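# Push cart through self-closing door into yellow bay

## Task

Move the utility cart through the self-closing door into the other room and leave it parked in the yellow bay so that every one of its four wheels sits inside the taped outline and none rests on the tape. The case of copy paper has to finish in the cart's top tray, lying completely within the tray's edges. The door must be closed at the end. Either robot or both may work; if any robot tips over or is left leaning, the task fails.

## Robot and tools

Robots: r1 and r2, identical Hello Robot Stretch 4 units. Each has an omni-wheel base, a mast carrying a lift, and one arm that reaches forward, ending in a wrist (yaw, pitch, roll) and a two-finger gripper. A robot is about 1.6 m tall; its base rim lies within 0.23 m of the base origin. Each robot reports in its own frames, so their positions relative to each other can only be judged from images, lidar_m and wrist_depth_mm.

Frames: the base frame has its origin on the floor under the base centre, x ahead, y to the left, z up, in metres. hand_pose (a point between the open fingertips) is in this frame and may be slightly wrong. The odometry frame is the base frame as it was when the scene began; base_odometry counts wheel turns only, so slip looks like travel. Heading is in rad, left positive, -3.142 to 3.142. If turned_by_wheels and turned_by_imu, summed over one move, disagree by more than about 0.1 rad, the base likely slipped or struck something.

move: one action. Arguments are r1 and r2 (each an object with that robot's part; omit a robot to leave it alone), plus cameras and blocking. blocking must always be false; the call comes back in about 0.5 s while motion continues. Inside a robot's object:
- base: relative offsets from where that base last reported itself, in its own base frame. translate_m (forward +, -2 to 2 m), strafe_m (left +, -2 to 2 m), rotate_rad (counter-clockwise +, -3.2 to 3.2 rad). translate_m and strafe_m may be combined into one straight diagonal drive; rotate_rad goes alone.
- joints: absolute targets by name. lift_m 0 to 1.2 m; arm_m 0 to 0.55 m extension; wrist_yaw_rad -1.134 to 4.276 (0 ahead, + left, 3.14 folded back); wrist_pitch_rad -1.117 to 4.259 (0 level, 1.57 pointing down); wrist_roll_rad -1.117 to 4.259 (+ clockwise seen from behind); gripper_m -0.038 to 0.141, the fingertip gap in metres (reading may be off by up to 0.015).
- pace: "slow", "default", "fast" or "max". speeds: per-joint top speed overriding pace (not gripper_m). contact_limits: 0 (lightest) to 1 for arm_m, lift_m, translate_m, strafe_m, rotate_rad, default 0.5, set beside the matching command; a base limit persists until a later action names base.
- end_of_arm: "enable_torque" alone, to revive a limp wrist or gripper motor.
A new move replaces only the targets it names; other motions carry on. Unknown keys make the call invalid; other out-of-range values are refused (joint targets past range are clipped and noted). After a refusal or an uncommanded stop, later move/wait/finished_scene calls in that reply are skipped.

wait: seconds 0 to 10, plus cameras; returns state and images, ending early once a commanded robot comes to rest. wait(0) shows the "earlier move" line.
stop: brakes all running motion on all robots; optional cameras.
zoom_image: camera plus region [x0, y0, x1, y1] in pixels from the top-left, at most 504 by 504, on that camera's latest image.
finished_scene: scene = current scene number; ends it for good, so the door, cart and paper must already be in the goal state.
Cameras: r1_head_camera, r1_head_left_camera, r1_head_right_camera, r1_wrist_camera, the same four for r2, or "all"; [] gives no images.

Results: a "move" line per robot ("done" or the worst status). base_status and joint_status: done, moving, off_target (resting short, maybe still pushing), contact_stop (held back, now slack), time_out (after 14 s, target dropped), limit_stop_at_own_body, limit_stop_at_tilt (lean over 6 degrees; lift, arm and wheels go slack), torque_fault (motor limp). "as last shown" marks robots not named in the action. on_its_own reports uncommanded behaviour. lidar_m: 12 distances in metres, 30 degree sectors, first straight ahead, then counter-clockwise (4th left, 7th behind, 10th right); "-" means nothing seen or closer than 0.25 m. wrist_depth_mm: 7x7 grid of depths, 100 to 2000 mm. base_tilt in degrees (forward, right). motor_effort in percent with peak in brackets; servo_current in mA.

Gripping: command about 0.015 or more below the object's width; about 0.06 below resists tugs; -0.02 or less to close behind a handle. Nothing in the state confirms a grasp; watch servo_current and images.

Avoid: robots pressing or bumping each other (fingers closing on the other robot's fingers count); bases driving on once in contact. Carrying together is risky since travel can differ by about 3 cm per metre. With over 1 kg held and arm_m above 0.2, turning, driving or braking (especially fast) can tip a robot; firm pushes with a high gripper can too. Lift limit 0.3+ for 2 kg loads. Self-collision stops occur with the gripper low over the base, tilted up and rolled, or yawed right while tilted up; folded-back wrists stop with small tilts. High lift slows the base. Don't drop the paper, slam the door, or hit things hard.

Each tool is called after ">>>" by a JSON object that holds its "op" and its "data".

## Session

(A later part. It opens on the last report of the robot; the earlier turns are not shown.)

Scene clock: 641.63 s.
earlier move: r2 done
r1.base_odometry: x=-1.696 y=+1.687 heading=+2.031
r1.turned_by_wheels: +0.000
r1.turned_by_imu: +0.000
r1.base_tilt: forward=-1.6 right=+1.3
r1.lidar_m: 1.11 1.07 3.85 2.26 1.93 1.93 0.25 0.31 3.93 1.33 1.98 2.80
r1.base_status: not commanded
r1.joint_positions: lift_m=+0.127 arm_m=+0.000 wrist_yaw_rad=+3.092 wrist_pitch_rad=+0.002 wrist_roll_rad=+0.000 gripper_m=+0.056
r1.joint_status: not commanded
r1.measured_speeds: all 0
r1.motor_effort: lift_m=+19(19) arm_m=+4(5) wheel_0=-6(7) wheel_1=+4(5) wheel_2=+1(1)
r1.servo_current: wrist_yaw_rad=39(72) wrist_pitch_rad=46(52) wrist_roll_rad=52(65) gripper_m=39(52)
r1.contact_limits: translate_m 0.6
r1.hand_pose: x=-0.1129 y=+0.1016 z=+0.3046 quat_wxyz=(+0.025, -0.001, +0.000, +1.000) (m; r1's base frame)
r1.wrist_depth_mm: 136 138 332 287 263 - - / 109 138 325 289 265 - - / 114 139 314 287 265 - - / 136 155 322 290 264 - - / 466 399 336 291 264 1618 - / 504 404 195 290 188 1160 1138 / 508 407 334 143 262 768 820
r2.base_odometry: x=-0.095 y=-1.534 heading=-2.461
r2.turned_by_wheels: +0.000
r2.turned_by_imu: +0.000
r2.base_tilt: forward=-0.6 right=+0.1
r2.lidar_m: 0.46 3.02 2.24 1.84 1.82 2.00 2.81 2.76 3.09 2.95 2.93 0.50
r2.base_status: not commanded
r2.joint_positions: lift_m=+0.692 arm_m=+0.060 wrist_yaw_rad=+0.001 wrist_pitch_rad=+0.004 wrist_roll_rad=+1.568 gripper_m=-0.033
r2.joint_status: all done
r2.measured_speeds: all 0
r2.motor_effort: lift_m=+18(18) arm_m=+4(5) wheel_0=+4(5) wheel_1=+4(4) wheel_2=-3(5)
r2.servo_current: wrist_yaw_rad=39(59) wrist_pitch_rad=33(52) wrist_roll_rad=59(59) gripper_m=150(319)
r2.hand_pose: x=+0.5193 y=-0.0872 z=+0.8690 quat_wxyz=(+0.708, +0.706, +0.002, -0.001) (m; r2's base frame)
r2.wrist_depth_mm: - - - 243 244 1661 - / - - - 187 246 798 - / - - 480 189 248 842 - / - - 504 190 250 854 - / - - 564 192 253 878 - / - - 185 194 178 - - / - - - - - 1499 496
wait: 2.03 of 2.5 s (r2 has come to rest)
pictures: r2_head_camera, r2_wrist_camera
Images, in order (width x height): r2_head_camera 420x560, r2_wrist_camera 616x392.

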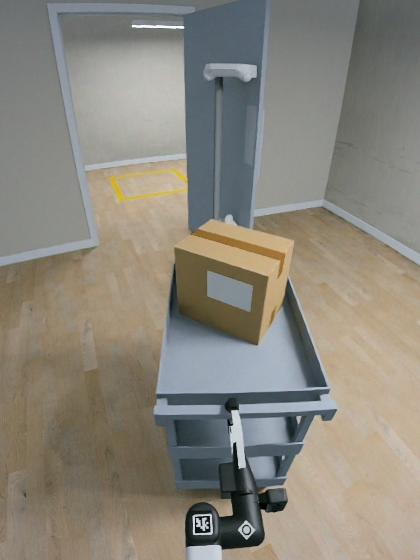

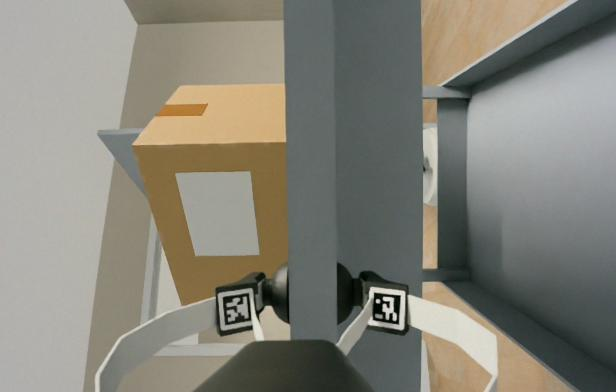

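>>> {"op": "move", "data": {"blocking": false, "r2": {"base":{"translate_m":-0.75},"pace":"slow","contact_limits":{"translate_m":0.7}}, "cameras": []}}

>>> {"op": "wait", "data": {"seconds": 3, "cameras": ["r2_wrist_camera"]}}

>>> {"op": "wait", "data": {"seconds": 8, "cameras": ["r2_wrist_camera","r2_head_camera"]}}

>>> {"op": "zoom_image", "data": {"camera": "r2_head_camera", "region": [140, 320, 340, 480]}}

Scene clock: 675.30 s.
move: r2 moving
r1: as last shown
r1.lidar_m: 1.12 1.10 3.83 2.23 1.91 1.92 0.25 0.31 3.94 1.35 1.98 2.79
r1.motor_effort: lift_m=+19(19) arm_m=+4(5) wheel_0=-6(7) wheel_1=+5(5) wheel_2=+1(2)
r1.servo_current: wrist_yaw_rad=52(59) wrist_pitch_rad=46(46) wrist_roll_rad=52(59) gripper_m=46(46)
r1.contact_limits: translate_m 0.6
r1.wrist_depth_mm: 136 138 334 289 262 - - / 109 138 325 289 266 - - / 113 139 314 289 263 - - / 136 155 322 289 264 - - / 469 402 336 290 264 1618 - / 508 404 195 291 187 1160 1138 / 504 407 330 143 260 788 820
r2.base_odometry: x=-0.086 y=-1.526 heading=-2.460
r2.turned_by_wheels: +0.000
r2.turned_by_imu: +0.001
r2.base_tilt: forward=-0.7 right=+0.1
r2.lidar_m: 0.48 3.03 2.23 1.82 1.81 2.00 2.79 2.73 3.05 2.94 2.93 0.49
r2.base_status: translate_m moving
r2.joint_positions: lift_m=+0.692 arm_m=+0.060 wrist_yaw_rad=+0.002 wrist_pitch_rad=+0.004 wrist_roll_rad=+1.568 gripper_m=-0.033
r2.joint_status: not commanded
r2.measured_speeds: translate_m=-0.048 strafe_m=+0.000 rotate_rad=-0.001 lift_m=+0.000 arm_m=+0.000 wrist_yaw_rad=+0.001 wrist_pitch_rad=+0.000 wrist_roll_rad=+0.000
r2.motor_effort: lift_m=+18(18) arm_m=+4(4) wheel_0=-3(5) wheel_1=-6(7) wheel_2=+13(14)
r2.servo_current: wrist_yaw_rad=39(65) wrist_pitch_rad=39(46) wrist_roll_rad=46(59) gripper_m=143(156)
r2.contact_limits: translate_m 0.7
r2.hand_pose: x=+0.5195 y=-0.0868 z=+0.8690 quat_wxyz=(+0.708, +0.706, +0.002, -0.001) (m; r2's base frame)
r2.wrist_depth_mm: - - - 243 244 1661 - / - - - 187 247 798 - / - - 477 189 248 842 - / - - 504 191 250 842 - / - - 564 191 254 854 - / - - 185 195 177 - - / - - - - - 1464 492
pictures: none
No camera images: "cameras" was empty.

Scene clock: 678.30 s.
earlier move: r2 moving
r1.base_odometry: x=-1.696 y=+1.687 heading=+2.031
r1.turned_by_wheels: +0.000
r1.turned_by_imu: +0.000
r1.base_tilt: forward=-1.6 right=+1.3
r1.lidar_m: 1.41 1.36 3.85 2.24 1.94 1.92 0.25 0.32 3.93 1.35 2.01 2.79
r1.base_status: not commanded
r1.joint_positions: lift_m=+0.127 arm_m=+0.000 wrist_yaw_rad=+3.092 wrist_pitch_rad=+0.002 wrist_roll_rad=+0.000 gripper_m=+0.056
r1.joint_status: not commanded
r1.measured_speeds: all 0
r1.motor_effort: lift_m=+19(19) arm_m=+4(5) wheel_0=-7(7) wheel_1=+4(5) wheel_2=+1(2)
r1.servo_current: wrist_yaw_rad=59(72) wrist_pitch_rad=39(46) wrist_roll_rad=59(72) gripper_m=46(52)
r1.contact_limits: translate_m 0.6
r1.hand_pose: x=-0.1129 y=+0.1016 z=+0.3046 quat_wxyz=(+0.025, -0.001, +0.000, +1.000) (m; r1's base frame)
r1.wrist_depth_mm: 135 138 332 287 263 - - / 109 138 327 287 268 - - / 114 139 314 289 263 - - / 136 155 322 289 264 - - / 473 399 338 290 265 1661 - / 504 404 195 290 188 1182 1138 / 508 404 330 143 262 788 820
r2.base_odometry: x=+0.138 y=-1.345 heading=-2.460
r2.turned_by_wheels: +0.000
r2.turned_by_imu: +0.001
r2.base_tilt: forward=-0.7 right=+0.0
r2.lidar_m: 0.46 3.31 2.10 1.73 1.69 1.88 2.53 2.47 2.76 3.07 3.02 0.47
r2.base_status: translate_m moving
r2.joint_positions: lift_m=+0.692 arm_m=+0.060 wrist_yaw_rad=+0.002 wrist_pitch_rad=+0.004 wrist_roll_rad=+1.568 gripper_m=-0.033
r2.joint_status: not commanded
r2.measured_speeds: translate_m=-0.101 strafe_m=-0.001 rotate_rad=-0.002 lift_m=+0.000 arm_m=+0.000 wrist_yaw_rad=+0.000 wrist_pitch_rad=+0.000 wrist_roll_rad=+0.000
r2.motor_effort: lift_m=+18(18) arm_m=+4(4) wheel_0=-4(10) wheel_1=-5(8) wheel_2=+9(15)
r2.servo_current: wrist_yaw_rad=46(65) wrist_pitch_rad=33(46) wrist_roll_rad=39(59) gripper_m=143(156)
r2.contact_limits: translate_m 0.7
r2.hand_pose: x=+0.5195 y=-0.0868 z=+0.8690 quat_wxyz=(+0.708, +0.706, +0.002, -0.001) (m; r2's base frame)
r2.wrist_depth_mm: - - - 264 267 1618 1160 / - - - 263 264 1708 - / - - 591 257 259 820 - / - - 496 198 258 842 - / - - 535 195 255 854 - / - - 186 194 177 154 - / - - - - 250 549 -
wait: 3.00 s; no rest
pictures: r2_wrist_camera
Images, in order (width x height): r2_wrist_camera 616x392.

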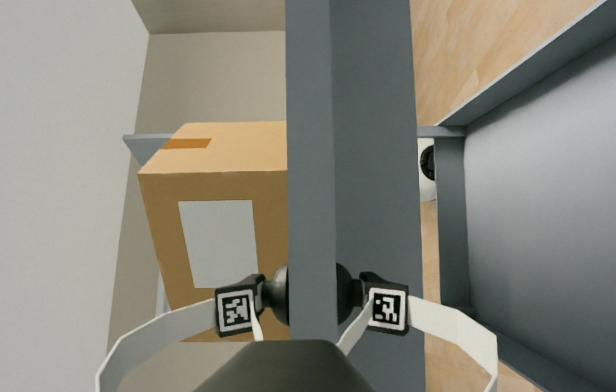

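Scene clock: 683.60 s.
earlier move: r2 done
r1.base_odometry: x=-1.696 y=+1.687 heading=+2.031
r1.turned_by_wheels: +0.000
r1.turned_by_imu: +0.000
r1.base_tilt: forward=-1.6 right=+1.3
r1.lidar_m: 1.92 1.80 3.83 2.23 1.93 1.92 0.25 0.33 3.94 1.34 1.97 2.80
r1.base_status: not commanded
r1.joint_positions: lift_m=+0.127 arm_m=+0.000 wrist_yaw_rad=+3.092 wrist_pitch_rad=+0.002 wrist_roll_rad=+0.000 gripper_m=+0.056
r1.joint_status: not commanded
r1.measured_speeds: all 0
r1.motor_effort: lift_m=+19(19) arm_m=+4(5) wheel_0=-6(7) wheel_1=+4(5) wheel_2=+1(2)
r1.servo_current: wrist_yaw_rad=72(78) wrist_pitch_rad=46(52) wrist_roll_rad=39(72) gripper_m=46(52)
r1.contact_limits: translate_m 0.6
r1.hand_pose: x=-0.1129 y=+0.1016 z=+0.3046 quat_wxyz=(+0.025, -0.001, +0.000, +1.000) (m; r1's base frame)
r1.wrist_depth_mm: 136 138 334 287 263 - - / 109 138 327 287 267 - - / 114 138 315 290 263 - - / 136 155 320 289 264 - - / 473 402 336 291 265 1618 - / 504 404 195 291 188 1182 1160 / 504 407 332 143 259 778 831
r2.base_odometry: x=+0.487 y=-1.062 heading=-2.460
r2.turned_by_wheels: +0.000
r2.turned_by_imu: +0.002
r2.base_tilt: forward=-0.7 right=+0.1
r2.lidar_m: 0.40 0.75 1.94 1.55 1.52 1.75 2.10 2.06 2.30 3.18 3.19 0.51
r2.base_status: done
r2.joint_positions: lift_m=+0.692 arm_m=+0.060 wrist_yaw_rad=+0.002 wrist_pitch_rad=+0.004 wrist_roll_rad=+1.568 gripper_m=-0.033
r2.joint_status: not commanded
r2.measured_speeds: all 0
r2.motor_effort: lift_m=+18(18) arm_m=+4(4) wheel_0=-2(10) wheel_1=-4(8) wheel_2=+7(15)
r2.servo_current: wrist_yaw_rad=46(65) wrist_pitch_rad=46(52) wrist_roll_rad=52(59) gripper_m=150(156)
r2.contact_limits: translate_m 0.7
r2.hand_pose: x=+0.5195 y=-0.0868 z=+0.8690 quat_wxyz=(+0.708, +0.706, +0.002, -0.001) (m; r2's base frame)
r2.wrist_depth_mm: - - - 312 327 347 332 / - - - 293 301 1661 500 / - - - 278 286 1756 - / - - 609 213 272 842 - / - - 504 202 260 866 - / - - 186 195 178 154 - / - - 544 - 239 137 -
wait: 5.30 of 8 s (r2 has come to rest)
pictures: r2_head_camera, r2_wrist_camera
Images, in order (width x height): r2_head_camera 420x560, r2_wrist_camera 616x392.

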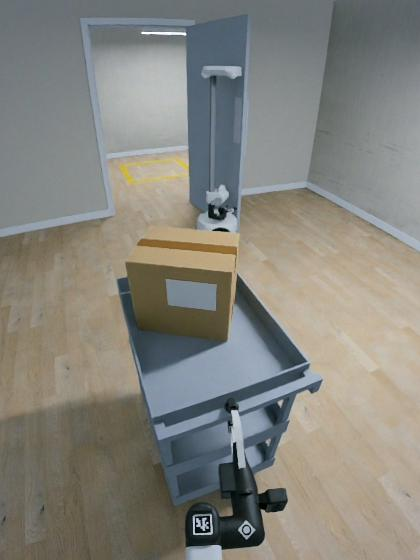

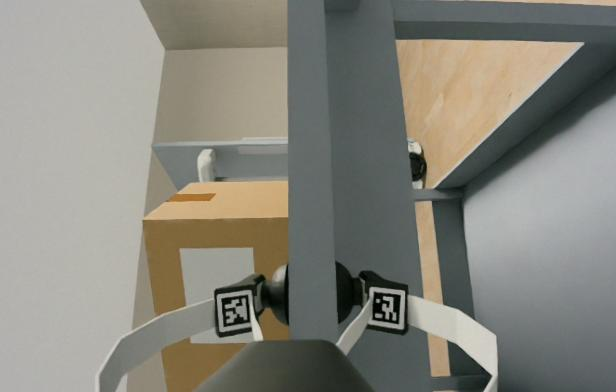

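Scaled by 2.520 from the camera's 420x560 image, which has a finer 1200x1600 frame.

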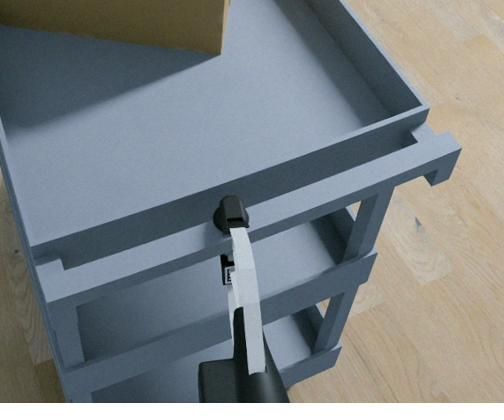

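>>> {"op": "move", "data": {"blocking": false, "r2": {"base":{"rotate_rad":0.12},"pace":"slow","contact_limits":{"rotate_rad":0.7}}, "cameras": []}}

>>> {"op": "wait", "data": {"seconds": 2, "cameras": ["r2_wrist_camera","r2_head_camera"]}}

>>> {"op": "zoom_image", "data": {"camera": "r2_head_camera", "region": [140, 320, 340, 480]}}

Scene clock: 698.17 s.
move: r2 moving
r1: as last shown
r1.base_tilt: forward=-1.5 right=+1.3
r1.lidar_m: 1.88 1.78 3.84 2.24 1.92 1.93 0.25 0.31 3.91 1.35 2.02 2.76
r1.servo_current: wrist_yaw_rad=46(72) wrist_pitch_rad=39(46) wrist_roll_rad=52(52) gripper_m=46(46)
r1.contact_limits: translate_m 0.6
r1.wrist_depth_mm: 136 138 330 287 262 - - / 110 138 327 289 267 - - / 114 139 312 290 265 - - / 136 155 322 289 264 - - / 473 399 338 290 264 1618 - / 504 404 195 291 188 1138 1138 / 508 404 332 143 262 778 809
r2.base_odometry: x=+0.487 y=-1.062 heading=-2.360
r2.turned_by_wheels: +0.100
r2.turned_by_imu: +0.098
r2.base_tilt: forward=-0.7 right=+0.1
r2.lidar_m: 0.44 3.09 1.81 1.52 1.51 1.83 2.04 2.05 2.43 3.21 3.19 0.52
r2.base_status: rotate_rad moving
r2.joint_positions: lift_m=+0.692 arm_m=+0.060 wrist_yaw_rad=-0.009 wrist_pitch_rad=+0.004 wrist_roll_rad=+1.568 gripper_m=-0.033
r2.joint_status: not commanded
r2.measured_speeds: translate_m=+0.000 strafe_m=+0.003 rotate_rad=+0.215 lift_m=+0.000 arm_m=+0.000 wrist_yaw_rad=+0.000 wrist_pitch_rad=+0.000 wrist_roll_rad=+0.000
r2.motor_effort: lift_m=+18(18) arm_m=+4(4) wheel_0=-9(13) wheel_1=-5(10) wheel_2=-11(14)
r2.servo_current: wrist_yaw_rad=59(65) wrist_pitch_rad=46(46) wrist_roll_rad=59(59) gripper_m=130(143)
r2.contact_limits: rotate_rad 0.7
r2.hand_pose: x=+0.5185 y=-0.0899 z=+0.8690 quat_wxyz=(+0.708, +0.706, -0.002, -0.004) (m; r2's base frame)
r2.wrist_depth_mm: - - - 283 290 1661 1255 / - - - 272 276 1708 535 / - - - 206 268 809 - / - - 492 200 258 854 - / - - 508 194 252 842 - / - - 184 186 174 149 - / - - 569 - 238 - -
pictures: none
No camera images: "cameras" was empty.

Scene clock: 698.63 s.
earlier move: r2 done
r1.base_odometry: x=-1.696 y=+1.687 heading=+2.031
r1.turned_by_wheels: +0.000
r1.turned_by_imu: +0.000
r1.base_tilt: forward=-1.5 right=+1.3
r1.lidar_m: 1.89 1.81 3.86 2.24 1.92 1.93 0.25 0.31 3.93 1.35 1.99 2.79
r1.base_status: not commanded
r1.joint_positions: lift_m=+0.127 arm_m=+0.000 wrist_yaw_rad=+3.092 wrist_pitch_rad=+0.002 wrist_roll_rad=+0.000 gripper_m=+0.056
r1.joint_status: not commanded
r1.measured_speeds: all 0
r1.motor_effort: lift_m=+19(19) arm_m=+4(5) wheel_0=-6(7) wheel_1=+5(5) wheel_2=+1(2)
r1.servo_current: wrist_yaw_rad=52(72) wrist_pitch_rad=46(46) wrist_roll_rad=46(52) gripper_m=39(46)
r1.contact_limits: translate_m 0.6
r1.hand_pose: x=-0.1129 y=+0.1016 z=+0.3046 quat_wxyz=(+0.025, -0.001, +0.000, +1.000) (m; r1's base frame)
r1.wrist_depth_mm: 136 138 332 286 262 - - / 110 138 329 289 266 - - / 114 139 314 287 265 - - / 136 155 324 290 264 - - / 469 402 336 290 264 1618 - / 500 404 195 291 187 1160 1160 / 508 404 330 143 262 778 820
r2.base_odometry: x=+0.487 y=-1.062 heading=-2.341
r2.turned_by_wheels: +0.019
r2.turned_by_imu: +0.018
r2.base_tilt: forward=-0.6 right=+0.1
r2.lidar_m: 0.47 2.98 1.77 1.53 1.52 1.85 2.07 2.07 2.46 3.18 3.18 0.51
r2.base_status: done
r2.joint_positions: lift_m=+0.692 arm_m=+0.060 wrist_yaw_rad=-0.002 wrist_pitch_rad=+0.004 wrist_roll_rad=+1.568 gripper_m=-0.033
r2.joint_status: not commanded
r2.measured_speeds: all 0
r2.motor_effort: lift_m=+18(18) arm_m=+4(4) wheel_0=-3(13) wheel_1=-3(10) wheel_2=-6(14)
r2.servo_current: wrist_yaw_rad=46(65) wrist_pitch_rad=46(52) wrist_roll_rad=39(59) gripper_m=130(143)
r2.contact_limits: rotate_rad 0.7
r2.hand_pose: x=+0.5191 y=-0.0881 z=+0.8690 quat_wxyz=(+0.708, +0.706, +0.001, -0.002) (m; r2's base frame)
r2.wrist_depth_mm: - - - 265 267 1708 1229 / - - - 260 262 1661 - / - - 621 197 258 831 - / - - 488 193 254 866 - / - - 521 191 249 842 - / - - 185 187 176 154 - / - - - - 242 1499 -
wait: 0.47 of 2 s (r2 has come to rest)
pictures: r2_head_camera, r2_wrist_camera
Images, in order (width x height): r2_head_camera 420x560, r2_wrist_camera 616x392.

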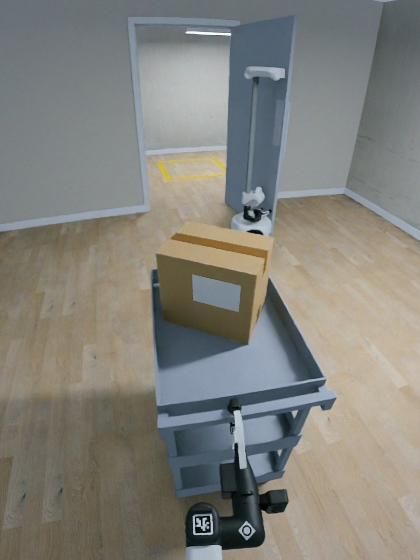

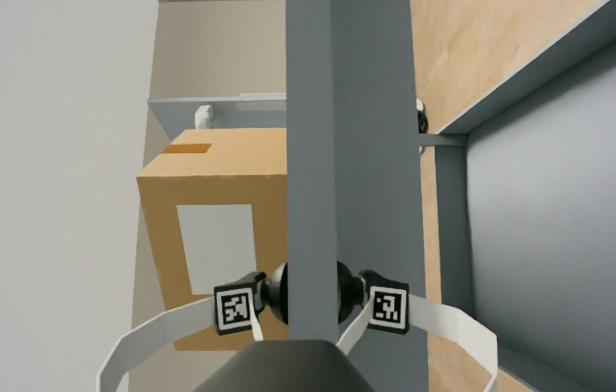

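Scaled by 2.520 from the camera's 420x560 image, which has a finer 1200x1600 frame.

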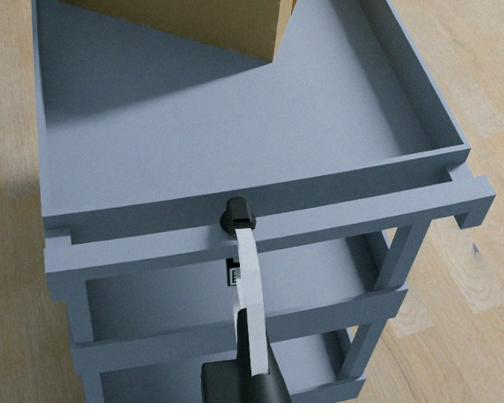

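>>> {"op": "move", "data": {"blocking": false, "r2": {"base":{"translate_m":0.3,"strafe_m":0.08},"pace":"slow","contact_limits":{"translate_m":0.7}}, "cameras": []}}

>>> {"op": "wait", "data": {"seconds": 5, "cameras": ["r2_head_camera"]}}

Scene clock: 708.83 s.
move: r2 moving
r1: as last shown
r1.base_tilt: forward=-1.6 right=+1.3
r1.lidar_m: 1.90 1.79 3.83 2.22 1.92 1.92 0.25 0.31 3.93 1.33 1.98 2.78
r1.motor_effort: lift_m=+19(19) arm_m=+4(5) wheel_0=-7(7) wheel_1=+4(5) wheel_2=+1(2)
r1.servo_current: wrist_yaw_rad=59(59) wrist_pitch_rad=39(46) wrist_roll_rad=52(59) gripper_m=39(46)
r1.contact_limits: translate_m 0.6
r1.wrist_depth_mm: 136 137 334 287 262 - - / 109 138 327 289 267 - - / 114 139 314 290 263 - - / 136 154 322 290 264 - - / 469 399 338 291 264 1618 - / 504 399 196 291 188 1160 1138 / 504 404 330 143 262 778 809
r2.base_odometry: x=+0.481 y=-1.073 heading=-2.341
r2.turned_by_wheels: +0.000
r2.turned_by_imu: +0.000
r2.base_tilt: forward=-0.7 right=+0.1
r2.lidar_m: 0.41 2.98 1.79 1.55 1.51 1.86 2.04 2.10 2.47 3.18 3.19 0.52
r2.base_status: translate_m moving; strafe_m moving
r2.joint_positions: lift_m=+0.692 arm_m=+0.060 wrist_yaw_rad=-0.002 wrist_pitch_rad=+0.004 wrist_roll_rad=+1.568 gripper_m=-0.033
r2.joint_status: not commanded
r2.measured_speeds: translate_m=+0.048 strafe_m=+0.013 rotate_rad=+0.000 lift_m=+0.000 arm_m=+0.000 wrist_yaw_rad=+0.000 wrist_pitch_rad=+0.000 wrist_roll_rad=+0.000
r2.motor_effort: lift_m=+18(18) arm_m=+4(5) wheel_0=+4(7) wheel_1=+5(7) wheel_2=-11(13)
r2.servo_current: wrist_yaw_rad=52(52) wrist_pitch_rad=39(52) wrist_roll_rad=52(59) gripper_m=124(130)
r2.contact_limits: translate_m 0.7
r2.hand_pose: x=+0.5191 y=-0.0881 z=+0.8690 quat_wxyz=(+0.708, +0.706, +0.001, -0.002) (m; r2's base frame)
r2.wrist_depth_mm: - - - 196 260 1661 1205 / - - - 192 254 1661 - / - - 609 189 249 809 - / - - 480 185 246 854 - / - - 512 182 240 831 - / - - 182 178 177 - - / - - 591 - 233 544 -
pictures: none
No camera images: "cameras" was empty.

Scene clock: 712.70 s.
earlier move: r2 done
r1.base_odometry: x=-1.696 y=+1.687 heading=+2.031
r1.turned_by_wheels: +0.000
r1.turned_by_imu: +0.000
r1.base_tilt: forward=-1.5 right=+1.3
r1.lidar_m: 1.58 1.56 3.81 2.23 1.93 1.92 0.25 0.32 3.94 1.34 2.00 2.78
r1.base_status: not commanded
r1.joint_positions: lift_m=+0.127 arm_m=+0.000 wrist_yaw_rad=+3.092 wrist_pitch_rad=+0.002 wrist_roll_rad=+0.000 gripper_m=+0.056
r1.joint_status: not commanded
r1.measured_speeds: all 0
r1.motor_effort: lift_m=+19(19) arm_m=+5(5) wheel_0=-7(7) wheel_1=+4(5) wheel_2=+1(2)
r1.servo_current: wrist_yaw_rad=39(72) wrist_pitch_rad=46(52) wrist_roll_rad=39(72) gripper_m=46(52)
r1.contact_limits: translate_m 0.6
r1.hand_pose: x=-0.1129 y=+0.1016 z=+0.3046 quat_wxyz=(+0.025, -0.001, +0.000, +1.000) (m; r1's base frame)
r1.wrist_depth_mm: 136 138 332 289 262 - - / 110 138 327 287 267 - - / 114 138 314 290 262 - - / 136 155 319 289 264 - - / 473 402 336 291 264 1661 - / 508 404 195 291 187 1160 1138 / 512 402 332 143 260 778 820
r2.base_odometry: x=+0.336 y=-1.333 heading=-2.341
r2.turned_by_wheels: +0.001
r2.turned_by_imu: +0.002
r2.base_tilt: forward=-0.6 right=+0.1
r2.lidar_m: 0.45 2.97 1.79 1.55 1.53 1.82 2.37 2.37 2.82 3.19 3.18 0.48
r2.base_status: done
r2.joint_positions: lift_m=+0.692 arm_m=+0.060 wrist_yaw_rad=-0.001 wrist_pitch_rad=+0.007 wrist_roll_rad=+1.569 gripper_m=-0.034
r2.joint_status: not commanded
r2.measured_speeds: all 0
r2.motor_effort: lift_m=+18(18) arm_m=+4(5) wheel_0=+7(11) wheel_1=+5(9) wheel_2=-5(17)
r2.servo_current: wrist_yaw_rad=39(59) wrist_pitch_rad=46(52) wrist_roll_rad=52(59) gripper_m=91(130)
r2.contact_limits: translate_m 0.7
r2.hand_pose: x=+0.5192 y=-0.0877 z=+0.8683 quat_wxyz=(+0.708, +0.706, +0.002, -0.003) (m; r2's base frame)
r2.wrist_depth_mm: - - - 145 202 723 - / - 521 469 150 207 - - / - 459 445 153 214 - - / - - 512 158 220 831 - / - - 585 163 227 - - / - - 183 168 179 1537 - / - - - - - 1464 459
wait: 3.87 of 5 s (r2 has come to rest)
pictures: r2_head_camera
Images, in order (width x height): r2_head_camera 420x560.

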